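# Put matching caps on two open paint markers

## Task

Fit caps on the two paint markers that are currently uncapped, so that at the end all four markers stand in the stand, each with a cap of its own colour snapped fully on (yellow cap on the yellow marker, red on red, blue on blue, green on green).

## Robot and tools

Robot: two six-joint arms, left_arm and right_arm, each ending in a two-finger parallel gripper with a fisheye camera on its wrist. left_arm sits on the +y side. There are also two fixed head cameras: cam_head_left and cam_head_right (896x504), plus cam_left_wrist and cam_right_wrist (616x616). Image sides do not match arm names.

Frames: the scene frame has its origin at table height, midway between the nominal arm bases, +x out over the table, +z up. Calibrated bases: left_arm at (+0.010, +0.289, 0) m, right_arm at (-0.012, -0.333, 0) m, both almost unrotated. Each arm reports end_effector_position (metres) and end_effector_quat_wxyz in its own base frame. That point lies between the finger pads, about 1 cm short of the tips; the fingers point along the gripper's +z and close along its y. Reported hand poses may be off by a few centimetres, more at long reach. Fixed cameras use the scene frame.

Joint order, used in every command row and every per-joint result list: wrist pitch, wrist yaw, shoulder, wrist roll, waist, elbow. Ignore the URDF numbering. Stated ranges (rad): waist -2.880 to 2.880, shoulder 0.000 to 3.142, elbow 0.000 to 3.019, wrist pitch -1.693 to 1.571, wrist yaw -1.571 to 1.571, wrist roll -2.094 to 2.094. Real ends may differ by up to 0.084 rad.

Row format (shared by execute_actions and move): one flat list of 14 numbers covering both arms, each in [-1, 1]. First the left_arm's six joint values in the order above, then its gripper opening, then the same seven for right_arm. Joint values are offsets, not poses: they are added to the "Joint targets" shown in the latest result, scaled so 1.0 equals 2.811 rad for waist and shoulder, 2.53 for elbow, 2.575 for wrist pitch, 8.12 for wrist yaw, 9.528 for wrist roll. Sending 0 keeps a joint at its current target. The opening is absolute: +1 fully open, -1 closed, and it is always a command, so resend an arm's current opening to leave it alone.

execute_actions(actions, cameras): actions is a list of actions; each action is a list of up to 15 rows, one per 1/30 s step, the last row held to fill 15 steps (0.5 s). Every row's offsets are measured from the targets at the start of that action, not from the previous row; each new action starts from updated targets, so a repeated offset keeps adding. An action that would push a joint more than 0.084 rad beyond its range is rejected for both arms; if the first action fails, or any action is malformed, the whole call is rejected. An empty actions list just reports state and images. cameras picks images: omitted, null or ["all"] gives all, [] gives none.

move(target, speed, blend, opening_speed, blocking, cameras): target is one 14-number row or a list of up to 15 rows; all offsets count from the same current Joint targets. Joints travel in step along a path to the target, so the hand follows a curve; nothing is avoided. speed is the top speed in rad/s of the joint with farthest to go (0.01 to 12.57, default 0.5), one value or one per target. blend (rad) rounds corners between listed targets. opening_speed (0.2 or more, scale units per second) makes the gripper change gradually; use a low value to close on fragile parts. Whole move limited to 10 s; at least 0.5 s. blocking=false returns early while the move runs. The result adds a "move:" line: done, off_target (resting more than 0.035 rad from target), moving, held or fault, possibly limits=held. Neither done nor off_target tells you about contact.

wait(seconds 0 to 10): lets time pass holding the last commands. stop: brakes a running move. zoom_image(camera, region [x0, y0, x1, y1] pixels, at most 504 by 504): closer look at the latest image of a camera. read_manual(section "licences"): licence text only. finished_scene(scene 1): ends the scene irreversibly; call it only when all four markers are capped and standing.

Results: Joint positions and Joint velocities per arm in the joint order, then finger-pad gap (m; 0.094 open). Joint targets are the base for the next offsets. grip_measured is the opening on the command scale; it may read up to 2.7 mm wide when empty and keeps following the command past contact, so it does not reveal a touch. grip_effort_nm is motor effort (negative closing) with offset and friction. Joint torques include arm weight; numbers 1 and 6 wrap at ±28 N m. Lines to watch: "joint sent to its limit", "joint command not followed" (clearance check altered targets), MOTOR HOT, OVER-TEMPERATURE FAULT (arm goes limp 30 to 60 s). Velocities marked "within noise" mean the arm is still.

Motion limits: each step a joint target can lead its measured angle by only so much, and a command putting the gripper more than 110 mm from where it is gets scaled back, so large motions take several actions. If an arm is blocked or dragged, command targets back past the measured positions to stop pushing.

Avoid: knocking markers or caps off the table, dropping or releasing moving parts, fast impacts, pressing hard, and any contact between the two arms or one gripper closing on the other's fingers (can end the scene). Do not leave arms stretched out or straining, which overheats motors. Loose objects may occasionally be nudged by outside pushes. To release, command an opening well above grip_measured.

Each tool is called as a command line: name --argument value for each argument, lists and objects as JSON in quotes; but a table of rows of numbers goes row by row, as --pt "numbers of a row", without its own name.

## Session

execute_actions --actions '[]'

Scene clock: 0.00 s.
left_arm: end_effector_position=(+0.4018, +0.1616, +0.1800) grip_measured=+1.000 grip_effort_nm=n/a end_effector_quat_wxyz=(+0.638, -0.190, +0.685, -0.294) | right_arm: end_effector_position=(+0.8477, -0.2226, +0.2072) grip_measured=+1.000 grip_effort_nm=n/a end_effector_quat_wxyz=(+0.612, +0.283, +0.605, -0.424)
Joint names: [wrist pitch, wrist yaw, shoulder, wrist roll, waist, elbow]
Joint positions: left_arm=[1.032 0.846 1.429 -0.69 0.685 0.378 0.094] | right_arm=[0.622 0.938 2.398 -0.318 -0.097 1.96 0.094]
Joint velocities: within noise
Joint torques (N m): no reading
Heat: left arm: hottest waist 22 °C; right arm: hottest gripper 25 °C.
Joint targets: left_arm=[1.039 0.846 1.424 -0.689 0.685 0.397] | right_arm=[0.624 0.938 2.413 -0.318 -0.097 1.979]
Tool commands: left_gripper/opening=+1.0 right_gripper/opening=+1.0

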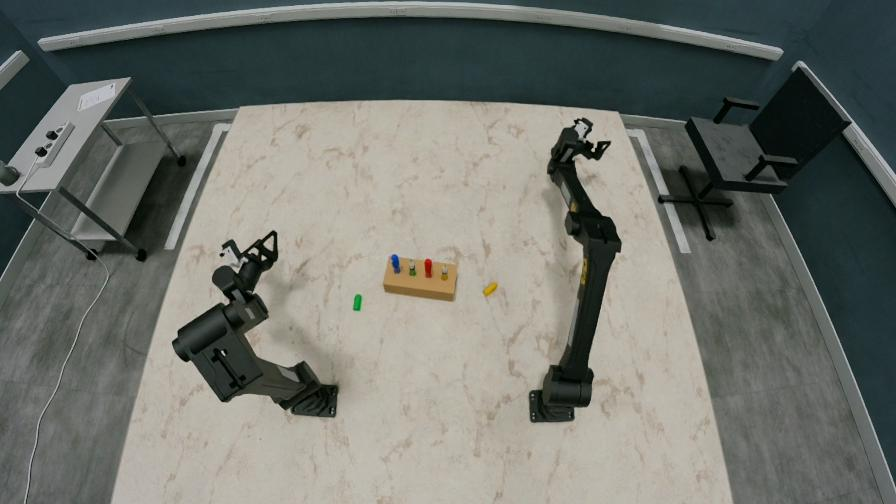

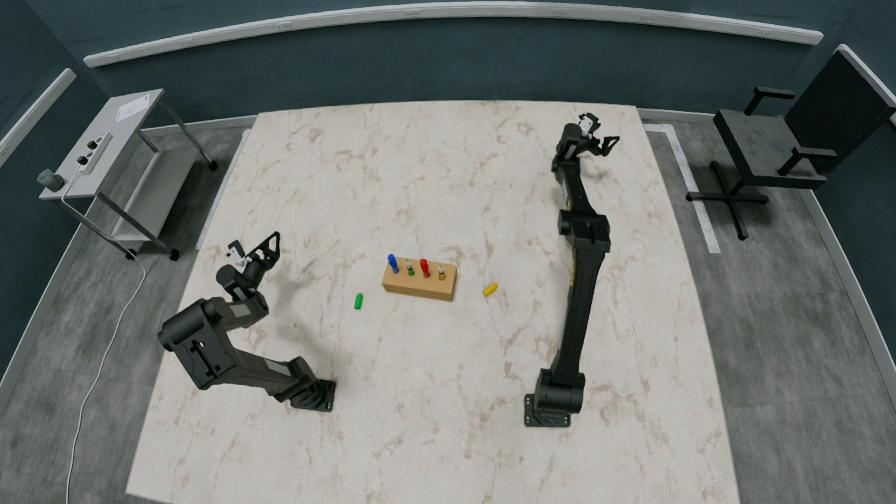

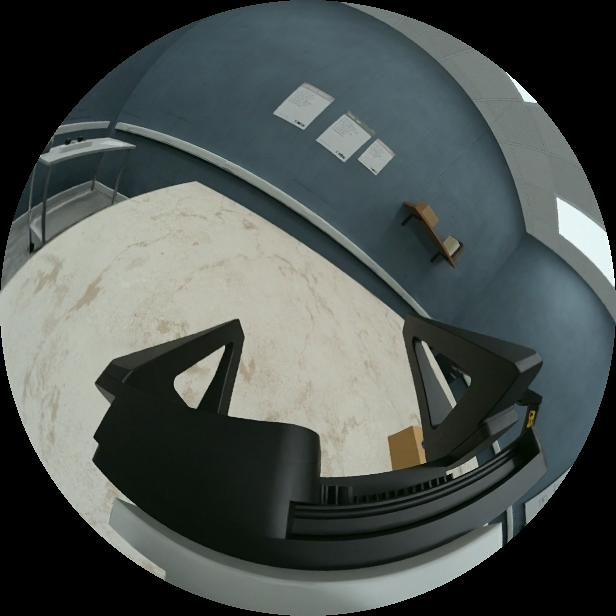

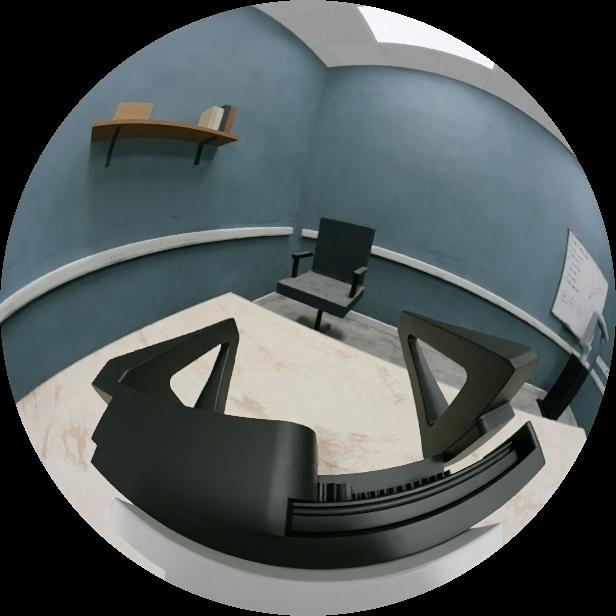

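zoom_image --camera "cam_head_left" --region '[330, 230, 520, 330]'

zoom_image --camera "cam_head_right" --region '[330, 230, 520, 330]'

Scaled by 2.653 from the camera's 896x504 image, which has a finer 1280x720 frame.

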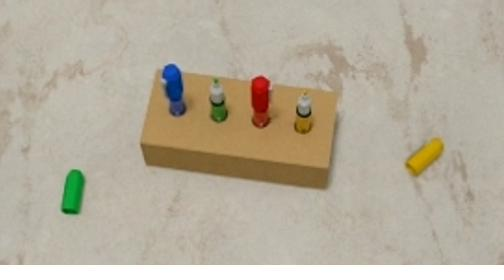

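Scaled by 2.653 from the camera's 896x504 image, which has a finer 1280x720 frame.

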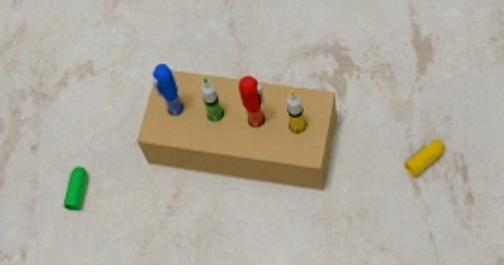

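zoom_image --camera "cam_head_left" --region '[340, 280, 380, 320]'

zoom_image --camera "cam_head_left" --region '[470, 270, 510, 310]'

zoom_image --camera "cam_head_left" --region '[380, 240, 470, 310]'

zoom_image --camera "cam_head_right" --region '[340, 280, 380, 320]'

zoom_image --camera "cam_head_right" --region '[470, 270, 510, 310]'

zoom_image --camera "cam_head_right" --region '[380, 240, 470, 310]'

Scaled by 12.600 from the camera's 896x504 image, which has a finer 1280x720 frame.

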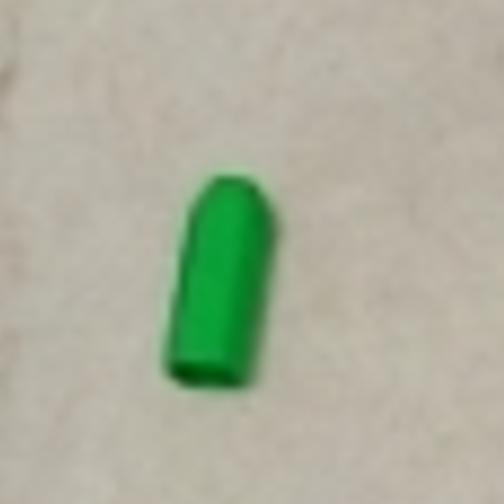

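Scaled by 12.600 from the camera's 896x504 image, which has a finer 1280x720 frame.

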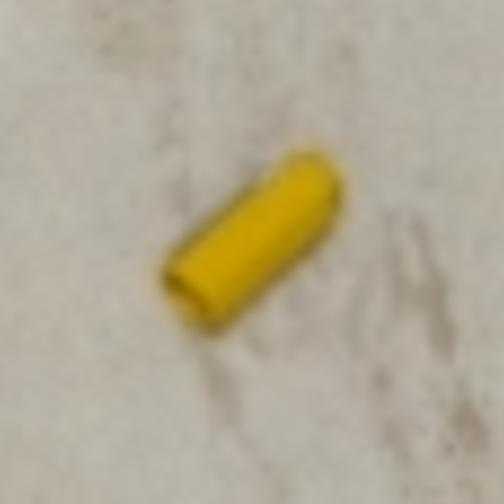

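Scaled by 5.600 from the camera's 896x504 image, which has a finer 1280x720 frame.

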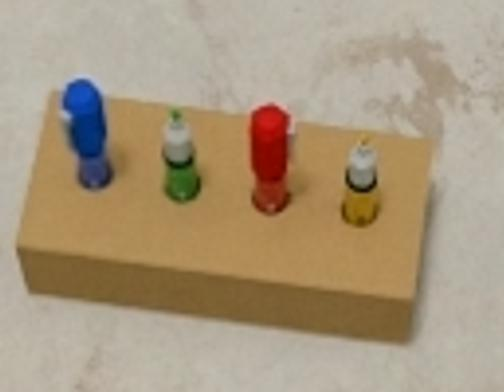

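Scaled by 12.600 from the camera's 896x504 image, which has a finer 1280x720 frame.

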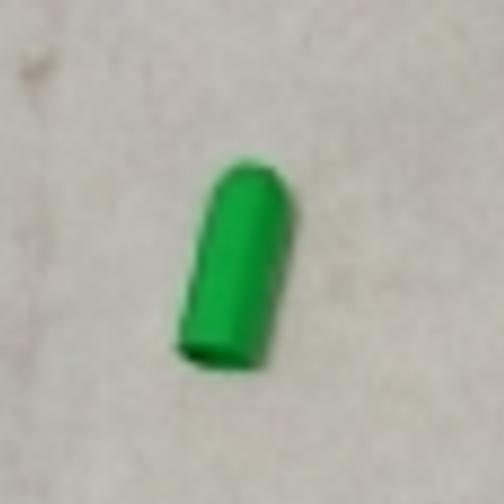

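Scaled by 12.600 from the camera's 896x504 image, which has a finer 1280x720 frame.

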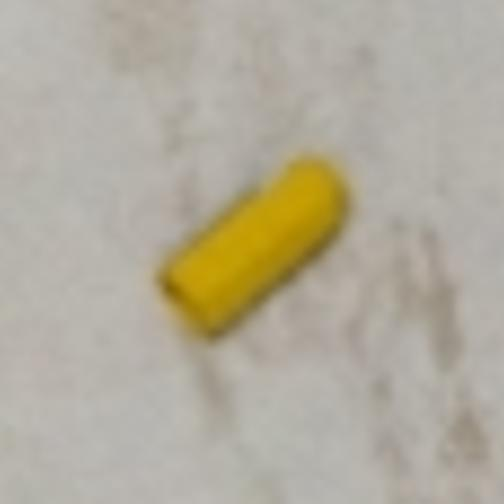

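Scaled by 5.600 from the camera's 896x504 image, which has a finer 1280x720 frame.

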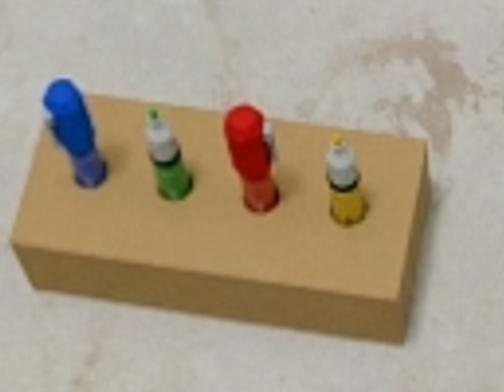

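move --target '[-0.86765, -0.10419, -0.08929, 0.03915, -0.34970, 0.15826, 0.3, -0.69630, -0.11552, -0.36099, 0.15425, 0.18735, -0.38837, 0.3]' --speed 1.0

Scene clock: 7.73 s.
left_arm: end_effector_position=(+0.2643, -0.0784, +0.1006) grip_measured=+0.303 grip_effort_nm=-0.144 end_effector_quat_wxyz=(-0.025, -0.020, +0.999, +0.006) | right_arm: end_effector_position=(+0.3481, +0.1548, +0.1200) grip_measured=+0.303 grip_effort_nm=-0.168 end_effector_quat_wxyz=(+0.004, +0.353, +0.936, +0.002)
Joint names: [wrist pitch, wrist yaw, shoulder, wrist roll, waist, elbow]
Joint positions: left_arm=[-1.187 0.003 1.184 -0.326 -0.285 0.749 0.061] | right_arm=[-1.16 0.004 1.408 1.143 0.421 1.006 0.061]
Joint velocities: within noise
Joint torques (N m): left_arm=[0.03 -0.13 -6.77 0.04 -0.56 11.14] | right_arm=[0.36 -0.12 -13.8 0.03 2.67 6.01]
Heat: left arm: hottest waist 22 °C; right arm: hottest shoulder 25 °C.
Joint targets: left_arm=[-1.195 0.000 1.173 -0.316 -0.298 0.797] | right_arm=[-1.169 0.000 1.398 1.152 0.429 0.997]
move: off_target (left_arm); left_arm: the elbow is farthest, 0.048 rad from its target
camera_calibration:
cam_left_wrist: T_world_to_cam=[[-0.0358105, -0.996642, -0.0736317, -0.053057], [-0.842187, -0.00956783, 0.5391, 0.183063], [-0.537994, 0.0813172, -0.839017, 0.334559], [0, 0, 0, 1]] pos_world=[0.332264, -0.0783327, 0.178105]
cam_right_wrist: T_world_to_cam=[[-0.704345, -0.708493, -0.0439968, 0.363861], [-0.62967, 0.594963, 0.499534, 0.0817161], [-0.32774, 0.379548, -0.865176, 0.256453], [0, 0, 0, 1]] pos_world=[0.391788, 0.111839, 0.197066]

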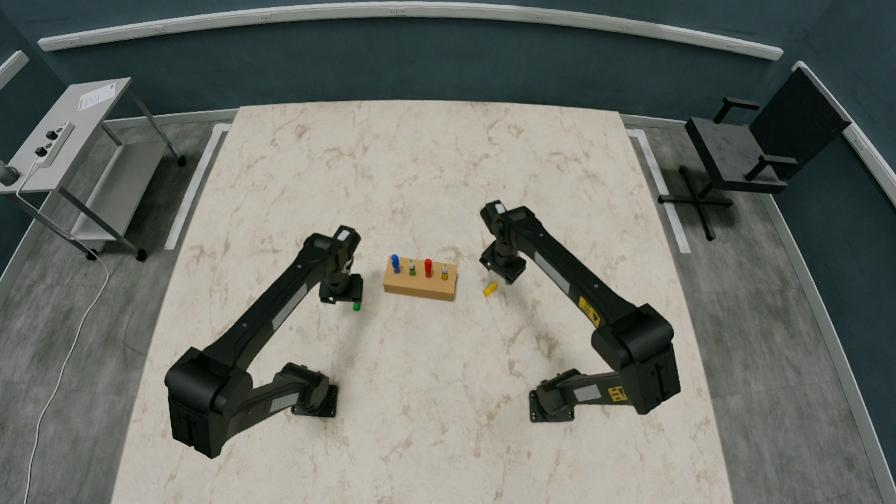

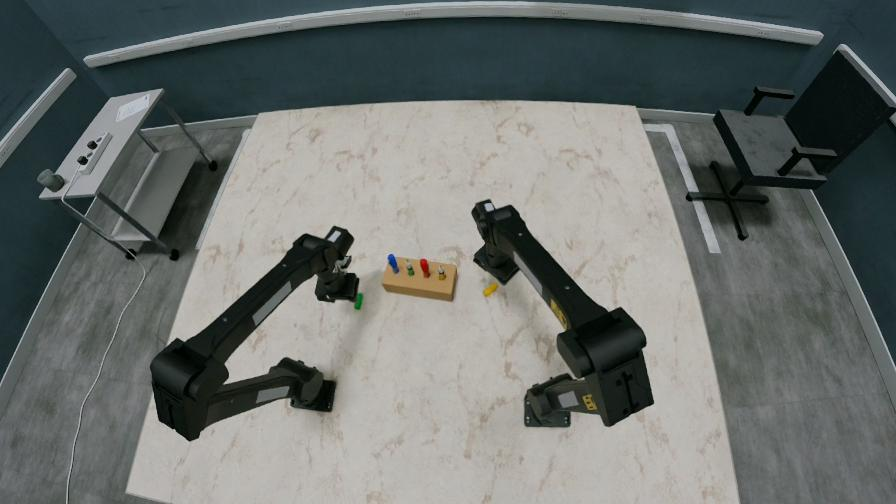

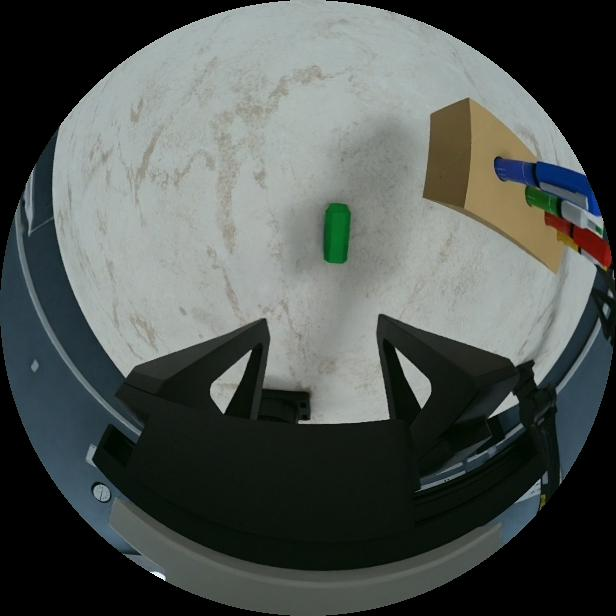

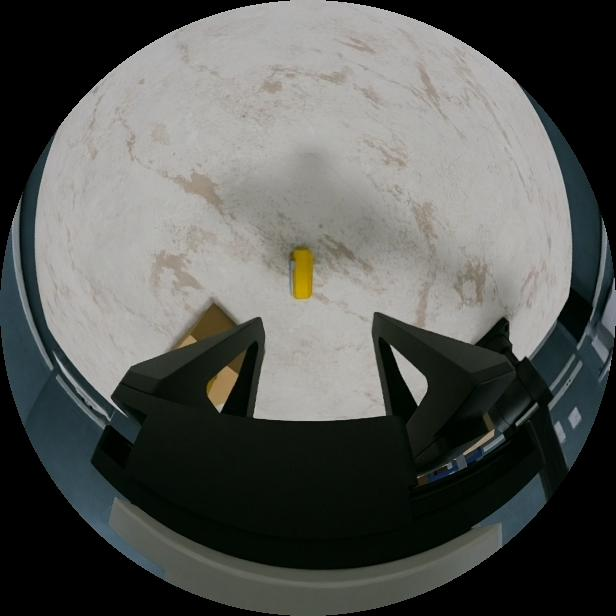

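zoom_image --camera "cam_left_wrist" --region '[230, 180, 430, 380]'

zoom_image --camera "cam_right_wrist" --region '[230, 200, 400, 370]'

zoom_image --camera "cam_left_wrist" --region '[416, 80, 616, 280]'

Scaled by 2.520 from the camera's 616x616 image, which has a finer 880x880 frame.

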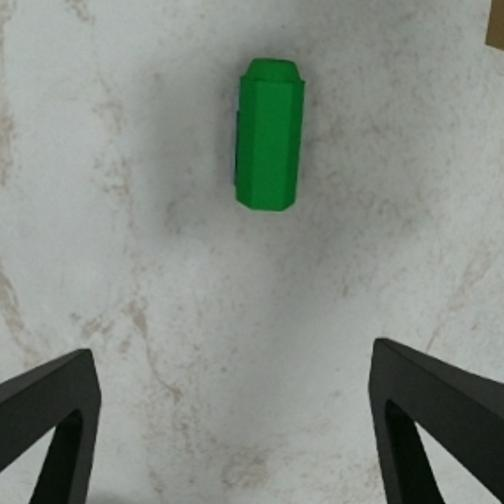

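Scaled by 2.965 from the camera's 616x616 image, which has a finer 880x880 frame.

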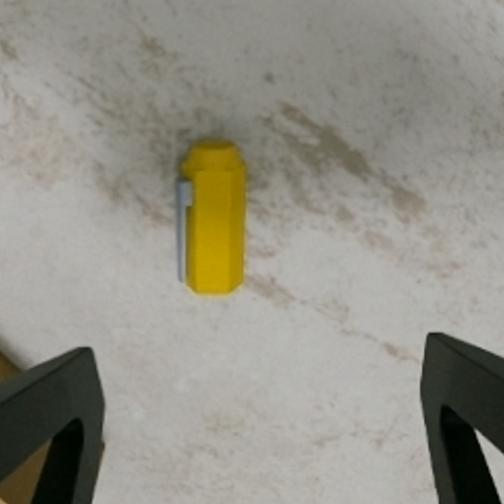

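Scaled by 2.520 from the camera's 616x616 image, which has a finer 880x880 frame.

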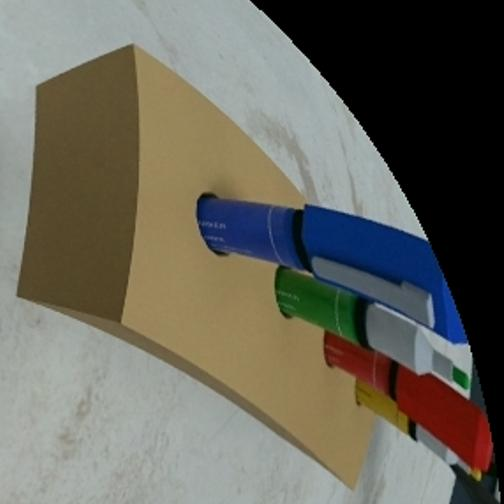

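move --target '[0.08132, 0, 0.05621, 0.00892, 0.01067, -0.00672, 0.0, 0.06913, 0, 0.04482, 0.00798, 0.00854, -0.02451, 0.0]' --speed 0.5 --cameras '["cam_left_wrist", "cam_right_wrist"]'

Scene clock: 12.17 s.
left_arm: end_effector_position=(+0.3025, -0.0889, +0.0585) grip_measured=+0.003 grip_effort_nm=-0.134 end_effector_quat_wxyz=(-0.004, +0.021, +1.000, +0.000) | right_arm: end_effector_position=(+0.3508, +0.1659, +0.0612) grip_measured=+0.003 grip_effort_nm=-0.173 end_effector_quat_wxyz=(+0.002, +0.378, +0.926, +0.000)
Joint names: [wrist pitch, wrist yaw, shoulder, wrist roll, waist, elbow]
Joint positions: left_arm=[-0.996 0.003 1.332 -0.241 -0.283 0.749 0.047] | right_arm=[-1 0.003 1.508 1.219 0.444 0.939 0.047]
Joint velocities: within noise
Joint torques (N m): left_arm=[0.76 -0.12 -7.53 0.04 1.73 9.28] | right_arm=[0.99 -0.1 -12.34 0.02 2.78 5.71]
Heat: left arm: hottest waist 22 °C; right arm: hottest shoulder 25 °C.
Joint targets: left_arm=[-0.985 0.000 1.331 -0.231 -0.268 0.780] | right_arm=[-0.991 0.000 1.524 1.228 0.453 0.935]
move: done
camera_calibration:
cam_left_wrist: T_world_to_cam=[[-0.114901, -0.991399, -0.0626489, -0.0415438], [-0.861394, 0.0680247, 0.503362, 0.252686], [-0.494771, 0.111802, -0.861801, 0.311585], [0, 0, 0, 1]] pos_world=[0.367052, -0.0932113, 0.138729]
cam_right_wrist: T_world_to_cam=[[-0.741382, -0.669981, -0.0384418, 0.377379], [-0.593951, 0.628428, 0.502296, 0.0879855], [-0.312371, 0.395225, -0.863841, 0.194201], [0, 0, 0, 1]] pos_world=[0.392704, 0.120791, 0.138071]
Images, in order (width x height): cam_left_wrist 616x616, cam_right_wrist 616x616.

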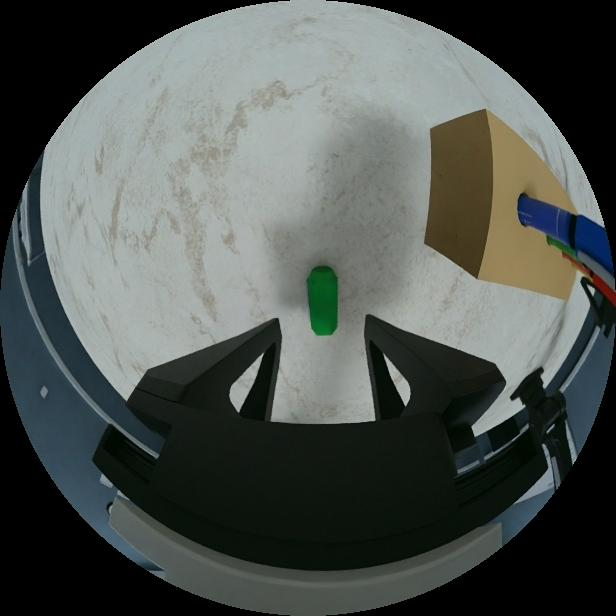

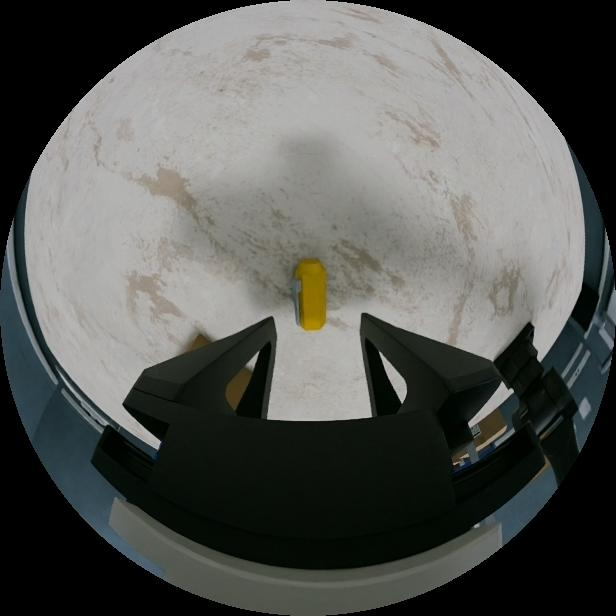

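zoom_image --camera "cam_left_wrist" --region '[260, 240, 390, 370]'

zoom_image --camera "cam_right_wrist" --region '[250, 240, 380, 370]'

Scaled by 3.877 from the camera's 616x616 image, which has a finer 880x880 frame.

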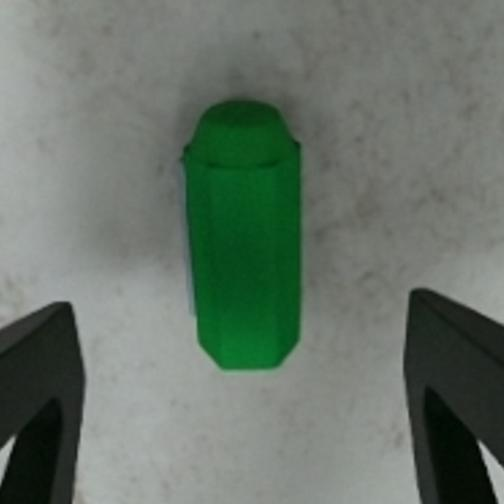

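Scaled by 3.877 from the camera's 616x616 image, which has a finer 880x880 frame.

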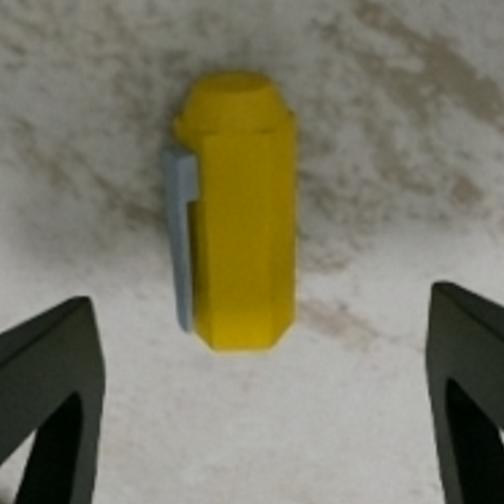

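move --target '[0.03301, 0, 0.01387, 0.0022, 0, -0.01581, 0.0, 0.02757, 0, 0.02063, 0.00357, 0, -0.00553, 0.0]' --speed 0.3 --cameras '["cam_left_wrist", "cam_right_wrist"]'

zoom_image --camera "cam_left_wrist" --region '[250, 240, 390, 380]'

zoom_image --camera "cam_right_wrist" --region '[240, 240, 380, 380]'

Scene clock: 16.93 s.
left_arm: end_effector_position=(+0.3135, -0.0922, +0.0440) grip_measured=+0.003 grip_effort_nm=-0.144 end_effector_quat_wxyz=(+0.014, +0.031, +0.999, -0.005) | right_arm: end_effector_position=(+0.3581, +0.1693, +0.0389) grip_measured=+0.003 grip_effort_nm=-0.173 end_effector_quat_wxyz=(+0.005, +0.393, +0.919, +0.003)
Joint names: [wrist pitch, wrist yaw, shoulder, wrist roll, waist, elbow]
Joint positions: left_arm=[-0.911 0.003 1.366 -0.22 -0.283 0.735 0.047] | right_arm=[-0.929 0.003 1.558 1.253 0.444 0.927 0.047]
Joint velocities: within noise
Joint torques (N m): left_arm=[0.84 -0.12 -7.47 0.04 1.73 7.06] | right_arm=[1.05 -0.09 -12.16 0.02 2.78 5.3]
Heat: left arm: hottest waist 22 °C; right arm: hottest shoulder 25 °C.
Joint targets: left_arm=[-0.901 0.000 1.370 -0.210 -0.268 0.741] | right_arm=[-0.920 0.000 1.582 1.262 0.453 0.921]
move: done
camera_calibration:
cam_left_wrist: T_world_to_cam=[[-0.13398, -0.989335, -0.0571506, -0.0383993], [-0.876745, 0.0914565, 0.47218, 0.278033], [-0.461917, 0.113369, -0.879648, 0.295608], [0, 0, 0, 1]] pos_world=[0.375166, -0.0969306, 0.126555]
cam_right_wrist: T_world_to_cam=[[-0.76337, -0.644217, -0.0474416, 0.388013], [-0.576415, 0.646193, 0.50018, 0.092029], [-0.291568, 0.409168, -0.864621, 0.166072], [0, 0, 0, 1]] pos_world=[0.397665, 0.122545, 0.115966]
Images, in order (width x height): cam_left_wrist 616x616, cam_right_wrist 616x616.

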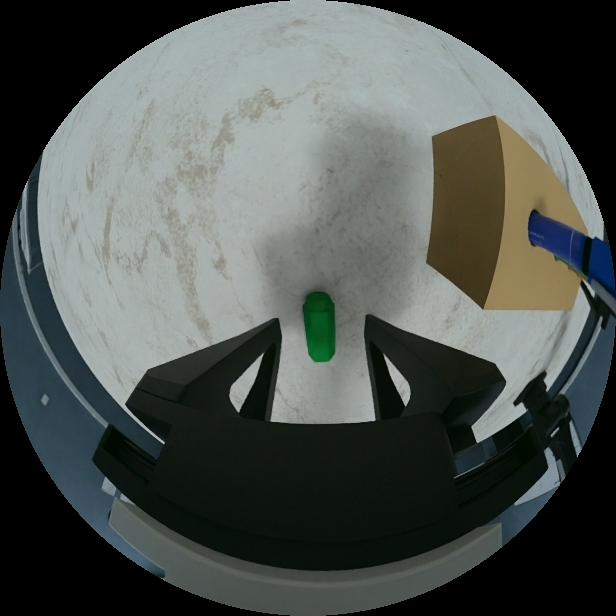

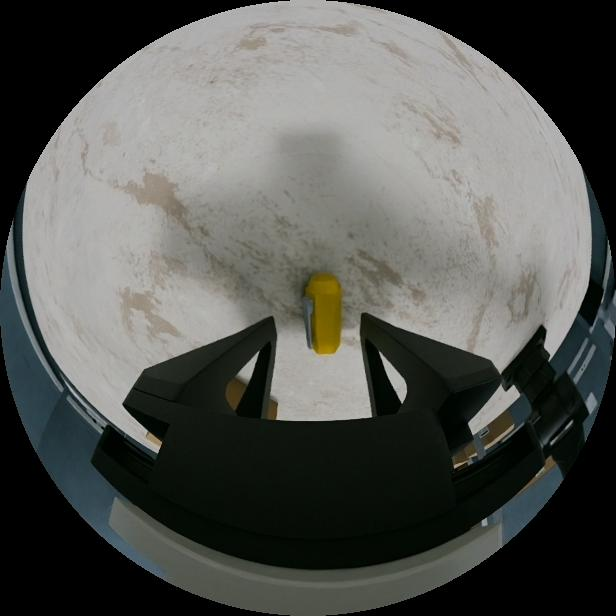

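Scaled by 3.600 from the camera's 616x616 image, which has a finer 880x880 frame.

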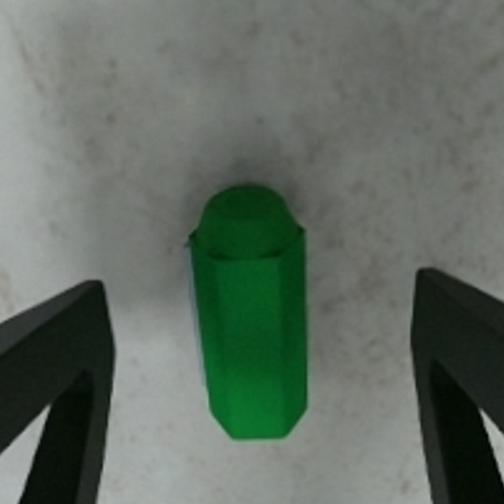

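Scaled by 3.600 from the camera's 616x616 image, which has a finer 880x880 frame.

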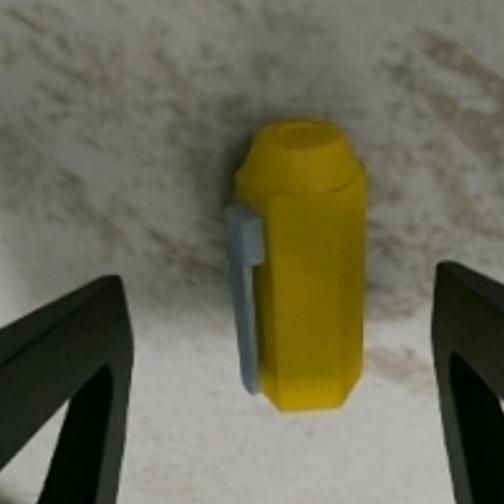

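move --target '[0.02602, 0, 0.01636, 0.00136, 0, -0.01976, 0.0, 0.01864, 0, 0.01352, 0, -0.00747, -0.0081, 0.0]' --speed 0.06 --cameras '["cam_left_wrist", "cam_right_wrist"]'

zoom_image --camera "cam_left_wrist" --region '[250, 240, 390, 380]'

zoom_image --camera "cam_right_wrist" --region '[240, 240, 380, 380]'

Scene clock: 23.67 s.
left_arm: end_effector_position=(+0.3026, -0.0890, +0.0165) grip_measured=+0.003 grip_effort_nm=-0.144 end_effector_quat_wxyz=(+0.001, +0.038, +0.999, -0.002) | right_arm: end_effector_position=(+0.3580, +0.1683, +0.0206) grip_measured=+0.003 grip_effort_nm=-0.168 end_effector_quat_wxyz=(+0.003, +0.395, +0.919, +0.001)
Joint names: [wrist pitch, wrist yaw, shoulder, wrist roll, waist, elbow]
Joint positions: left_arm=[-0.844 0.003 1.41 -0.207 -0.283 0.687 0.047] | right_arm=[-0.881 0.003 1.592 1.254 0.442 0.909 0.047]
Joint velocities: within noise
Joint torques (N m): left_arm=[0.76 -0.12 -7.41 0.03 1.73 6.43] | right_arm=[1.01 -0.1 -11.93 0.04 1.14 4.93]
Heat: left arm: hottest waist 22 °C; right arm: hottest elbow 25 °C.
Joint targets: left_arm=[-0.833 0.000 1.416 -0.197 -0.268 0.690] | right_arm=[-0.872 0.000 1.620 1.262 0.432 0.900]
move: done
camera_calibration:
cam_left_wrist: T_world_to_cam=[[-0.148166, -0.987089, -0.0608462, -0.0337478], [-0.863858, 0.099226, 0.493866, 0.277569], [-0.481452, 0.125737, -0.867407, 0.272735], [0, 0, 0, 1]] pos_world=[0.366089, -0.095147, 0.097437]
cam_right_wrist: T_world_to_cam=[[-0.76553, -0.64196, -0.0430213, 0.386712], [-0.572354, 0.648931, 0.501298, 0.0998725], [-0.293896, 0.408382, -0.864205, 0.151582], [0, 0, 0, 1]] pos_world=[0.397751, 0.12154, 0.0975687]
Images, in order (width x height): cam_left_wrist 616x616, cam_right_wrist 616x616.

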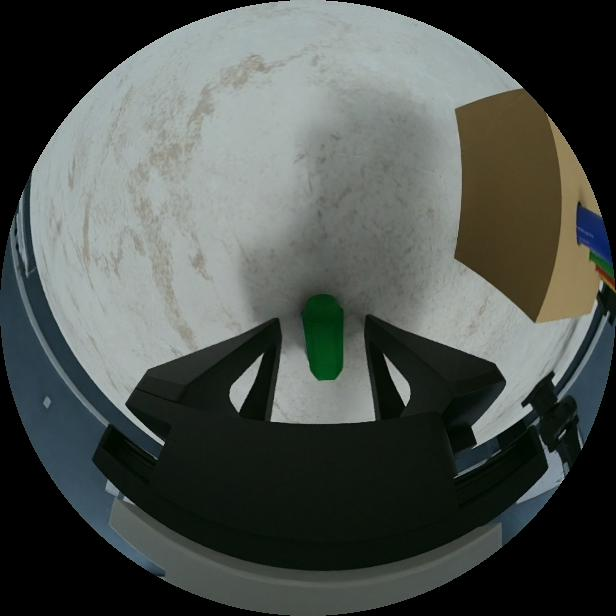

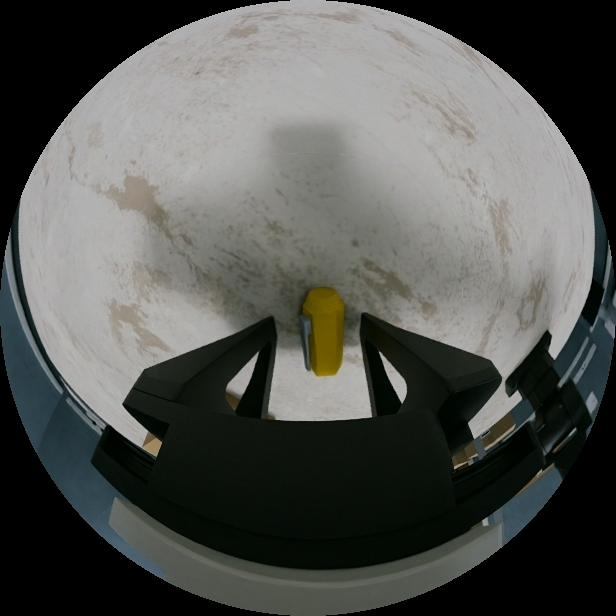

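Scaled by 3.600 from the camera's 616x616 image, which has a finer 880x880 frame.

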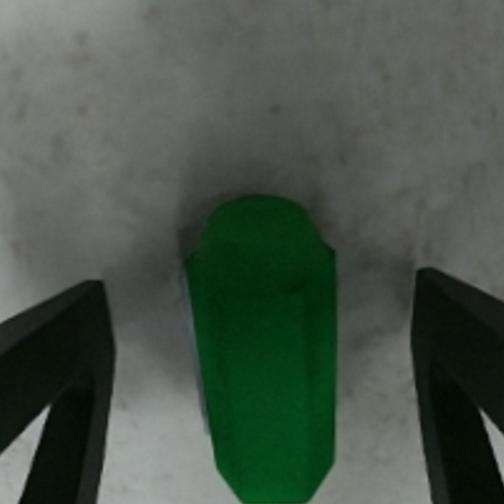

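Scaled by 3.600 from the camera's 616x616 image, which has a finer 880x880 frame.

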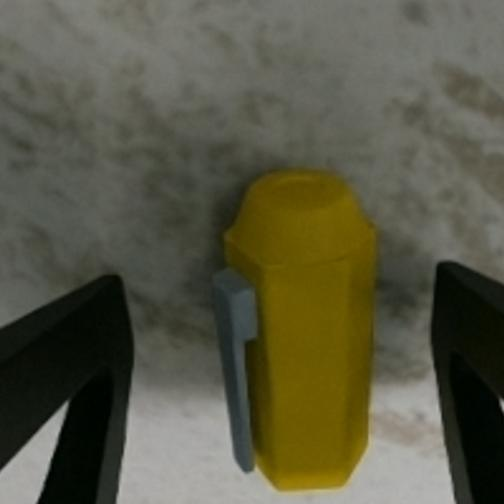

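move --target '[0, 0, 0, 0, 0, 0, -0.8, 0, 0, 0, 0, 0, 0, -0.8]' --speed 0.1 --opening_speed 0.4 --cameras '["cam_left_wrist", "cam_right_wrist"]'

zoom_image --camera "cam_left_wrist" --region '[250, 240, 390, 380]'

zoom_image --camera "cam_right_wrist" --region '[240, 240, 380, 380]'

Scene clock: 26.43 s.
left_arm: end_effector_position=(+0.3027, -0.0890, +0.0165) grip_measured=-0.568 grip_effort_nm=-1.038 end_effector_quat_wxyz=(+0.002, +0.038, +0.999, -0.002) | right_arm: end_effector_position=(+0.3580, +0.1683, +0.0206) grip_measured=-0.586 grip_effort_nm=-1.053 end_effector_quat_wxyz=(+0.003, +0.395, +0.919, +0.001)
Joint names: [wrist pitch, wrist yaw, shoulder, wrist roll, waist, elbow]
Joint positions: left_arm=[-0.843 0.003 1.41 -0.207 -0.283 0.687 0.02] | right_arm=[-0.881 0.003 1.592 1.254 0.442 0.909 0.019]
Joint velocities: within noise
Joint torques (N m): left_arm=[0.76 -0.12 -7.41 0.03 1.73 6.43] | right_arm=[0.98 -0.1 -12.1 0.05 1.14 4.94]
Heat: left arm: hottest waist 22 °C; right arm: hottest elbow 26 °C.
Joint targets: left_arm=[-0.833 0.000 1.416 -0.197 -0.268 0.690] | right_arm=[-0.872 0.000 1.620 1.262 0.432 0.900]
move: done
camera_calibration:
cam_left_wrist: T_world_to_cam=[[-0.148544, -0.987035, -0.0607949, -0.0336937], [-0.864014, 0.0996325, 0.493511, 0.277796], [-0.481056, 0.125836, -0.867612, 0.272681], [0, 0, 0, 1]] pos_world=[0.366189, -0.0952474, 0.0974373]
cam_right_wrist: T_world_to_cam=[[-0.76553, -0.64196, -0.0430213, 0.386712], [-0.572354, 0.648931, 0.501298, 0.0998725], [-0.293896, 0.408382, -0.864205, 0.151582], [0, 0, 0, 1]] pos_world=[0.397751, 0.12154, 0.0975687]
Images, in order (width x height): cam_left_wrist 616x616, cam_right_wrist 616x616.

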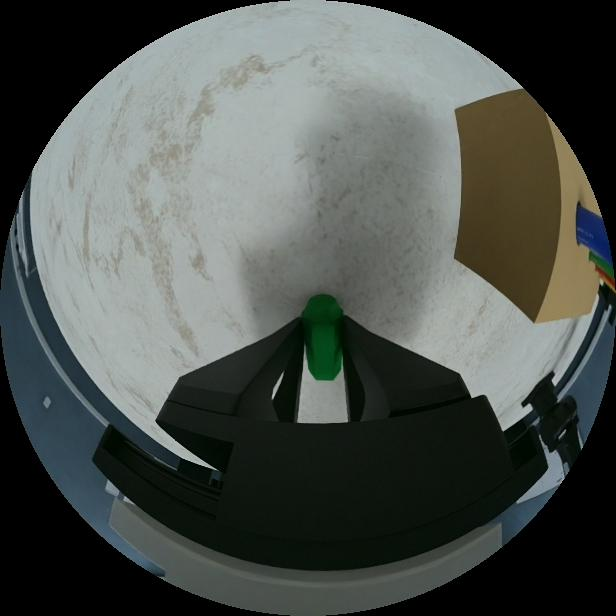

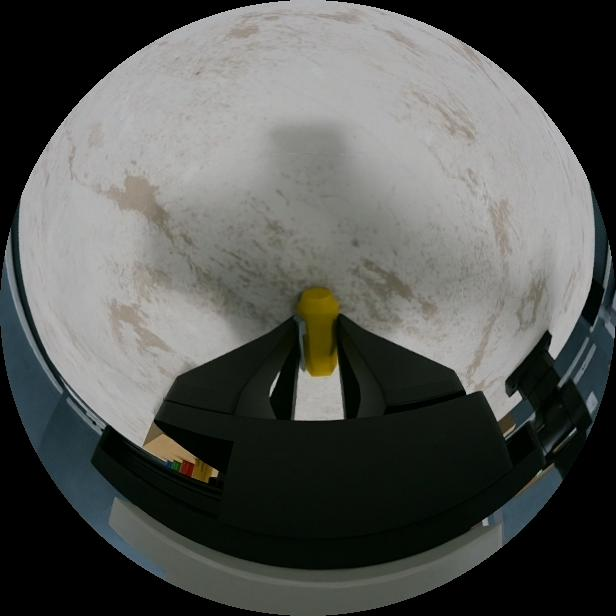

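Scaled by 3.600 from the camera's 616x616 image, which has a finer 880x880 frame.

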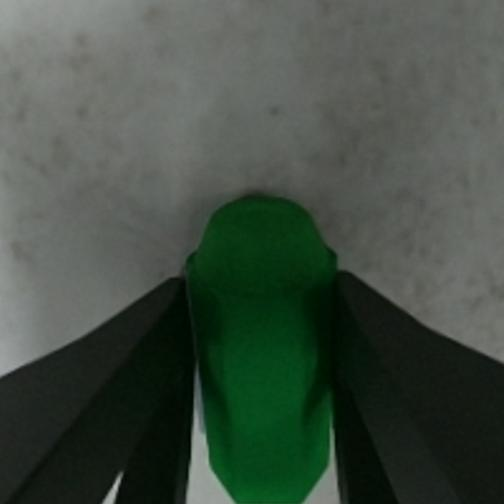

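Scaled by 3.600 from the camera's 616x616 image, which has a finer 880x880 frame.

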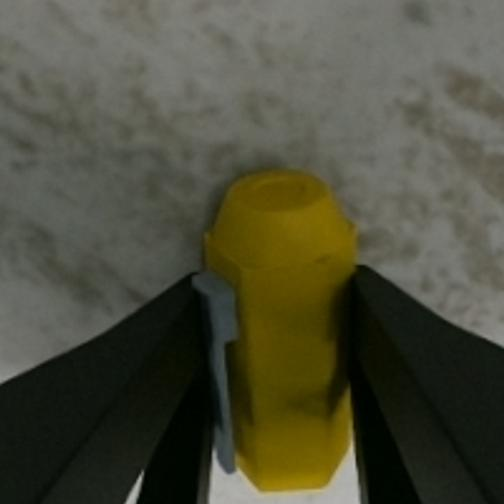

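move --pt "-0.06252 0 -0.03308 0 0 0.02964 -0.8 -0.04971 0 -0.0338 0 0 0.01739 -0.8" --pt "-0.22524 0 -0.0868 0 0 0.13992 -0.8 -0.01087 0 -0.14941 -0.04849 0.0064 -0.03953 -0.8" --pt "0.60155 -0.11062 -0.10566 0.02068 -0.27392 -0.11344 -0.8 0.05165 0 -0.2846 -0.13245 0.00996 -0.09526 -0.8" --pt "0.82447 -0.11062 0.06475 0.02068 -0.27392 -0.15138 -0.8 0.05165 0 -0.2846 -0.13245 0.00996 -0.09526 -0.8" --speed '[0.25, 0.7, 0.9, 0.5]' --blend '[0.03, 0.15, 0.1, 0]'

Scene clock: 35.70 s.
left_arm: end_effector_position=(+0.3152, -0.2614, +0.1371) grip_measured=-0.569 grip_effort_nm=-1.033 end_effector_quat_wxyz=(+0.702, +0.048, +0.709, -0.044) | right_arm: end_effector_position=(+0.3099, +0.1487, +0.1990) grip_measured=-0.587 grip_effort_nm=-1.057 end_effector_quat_wxyz=(+0.314, -0.207, +0.924, +0.072)
Joint names: [wrist pitch, wrist yaw, shoulder, wrist roll, waist, elbow]
Joint positions: left_arm=[1.27 -0.895 1.595 -0.01 -1.025 0.307 0.02] | right_arm=[-0.752 0.003 0.832 0.007 0.45 0.669 0.019]
Joint velocities: within noise
Joint torques (N m): left_arm=[2.28 -0.14 -7.18 0.03 -0.5 3.59] | right_arm=[2.21 -0.18 -5.77 -0.11 2.9 7.35]
Heat: left arm: hottest waist 22 °C; right arm: hottest elbow 26 °C.
Joint targets: left_arm=[1.289 -0.898 1.598 0.000 -1.038 0.308] | right_arm=[-0.739 0.000 0.820 0.000 0.460 0.659]
move: done
camera_calibration:
cam_left_wrist: T_world_to_cam=[[-0.0658879, -0.99473, -0.0785562, -0.220221], [-0.497361, 0.10099, -0.861645, 0.31675], [0.865038, -0.0177012, -0.501394, -0.106937], [0, 0, 0, 1]] pos_world=[0.235534, -0.252942, 0.202009]
cam_right_wrist: T_world_to_cam=[[0.403866, -0.912205, -0.0691033, 0.0280145], [-0.910733, -0.393783, -0.124501, 0.380079], [0.0863586, 0.113216, -0.98981, 0.250705], [0, 0, 0, 1]] pos_world=[0.313186, 0.14684, 0.297406]

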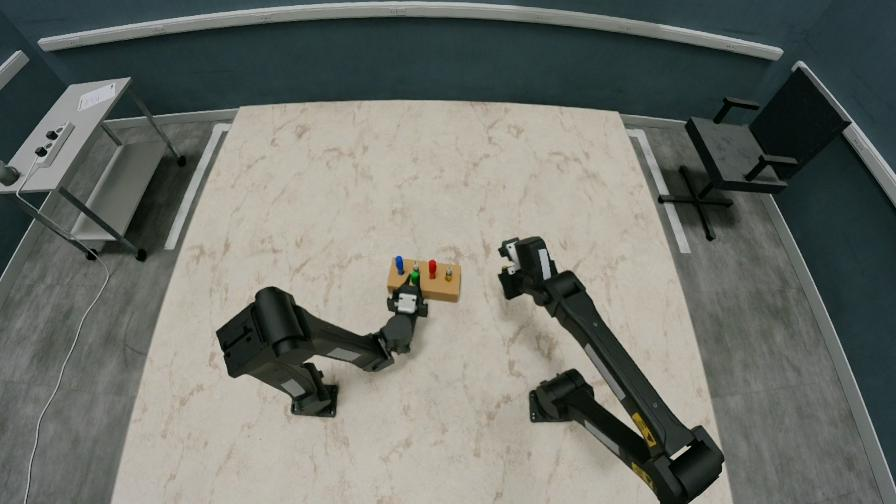

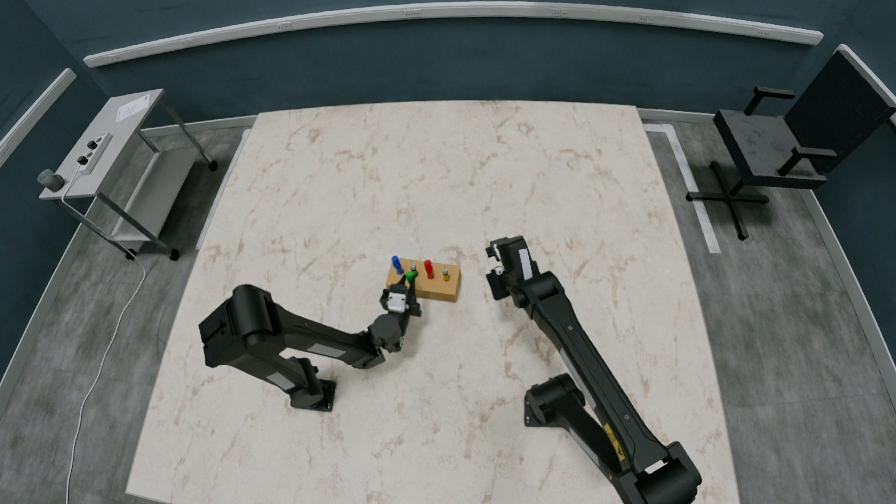

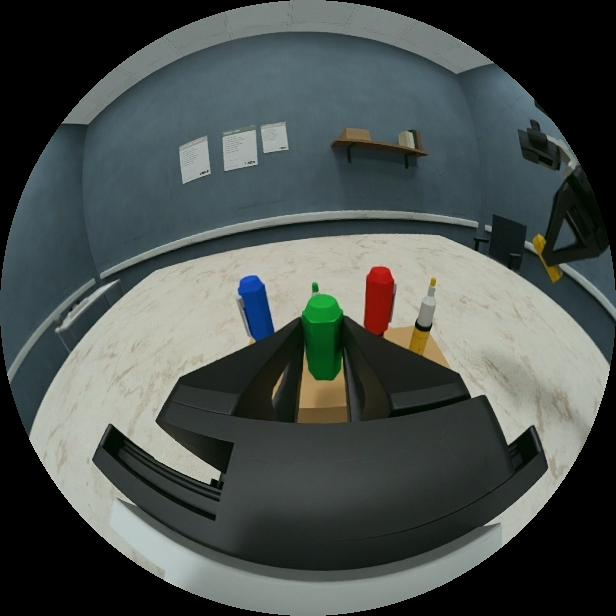

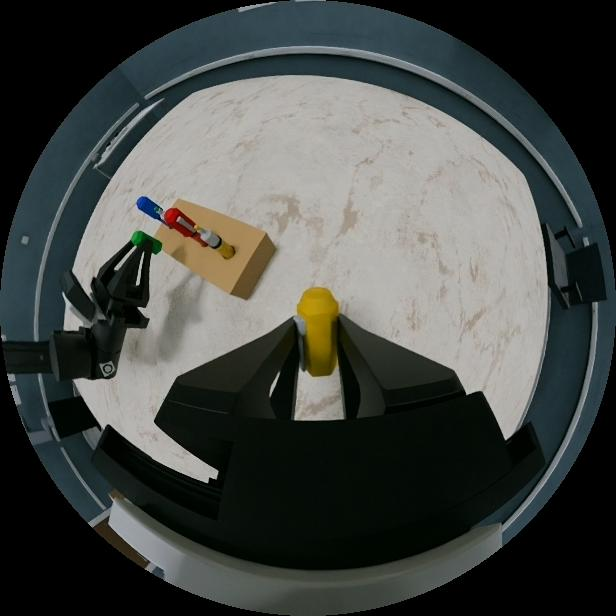

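zoom_image --camera "cam_left_wrist" --region '[220, 240, 470, 430]'

zoom_image --camera "cam_right_wrist" --region '[120, 180, 290, 320]'

zoom_image --camera "cam_head_left" --region '[370, 240, 470, 320]'

zoom_image --camera "cam_head_right" --region '[370, 240, 470, 320]'

Scaled by 2.016 from the camera's 616x616 image, which has a finer 880x880 frame.

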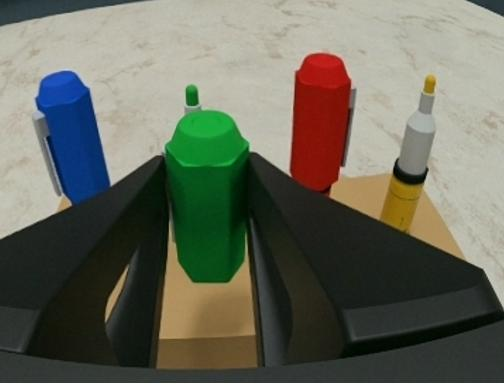

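Scaled by 2.965 from the camera's 616x616 image, which has a finer 880x880 frame.

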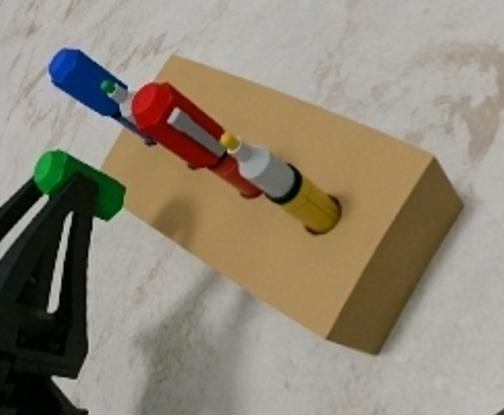

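Scaled by 5.040 from the camera's 896x504 image, which has a finer 1280x720 frame.

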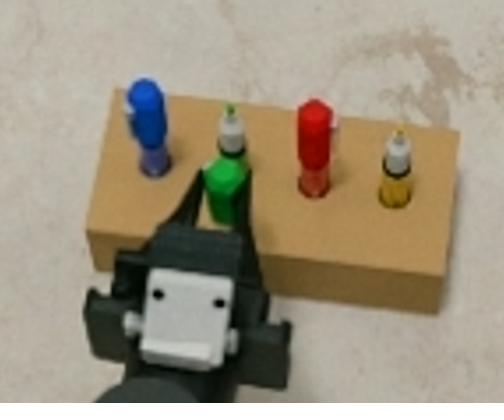

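Scaled by 5.040 from the camera's 896x504 image, which has a finer 1280x720 frame.

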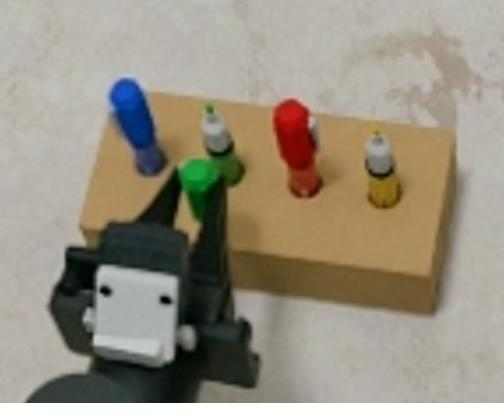

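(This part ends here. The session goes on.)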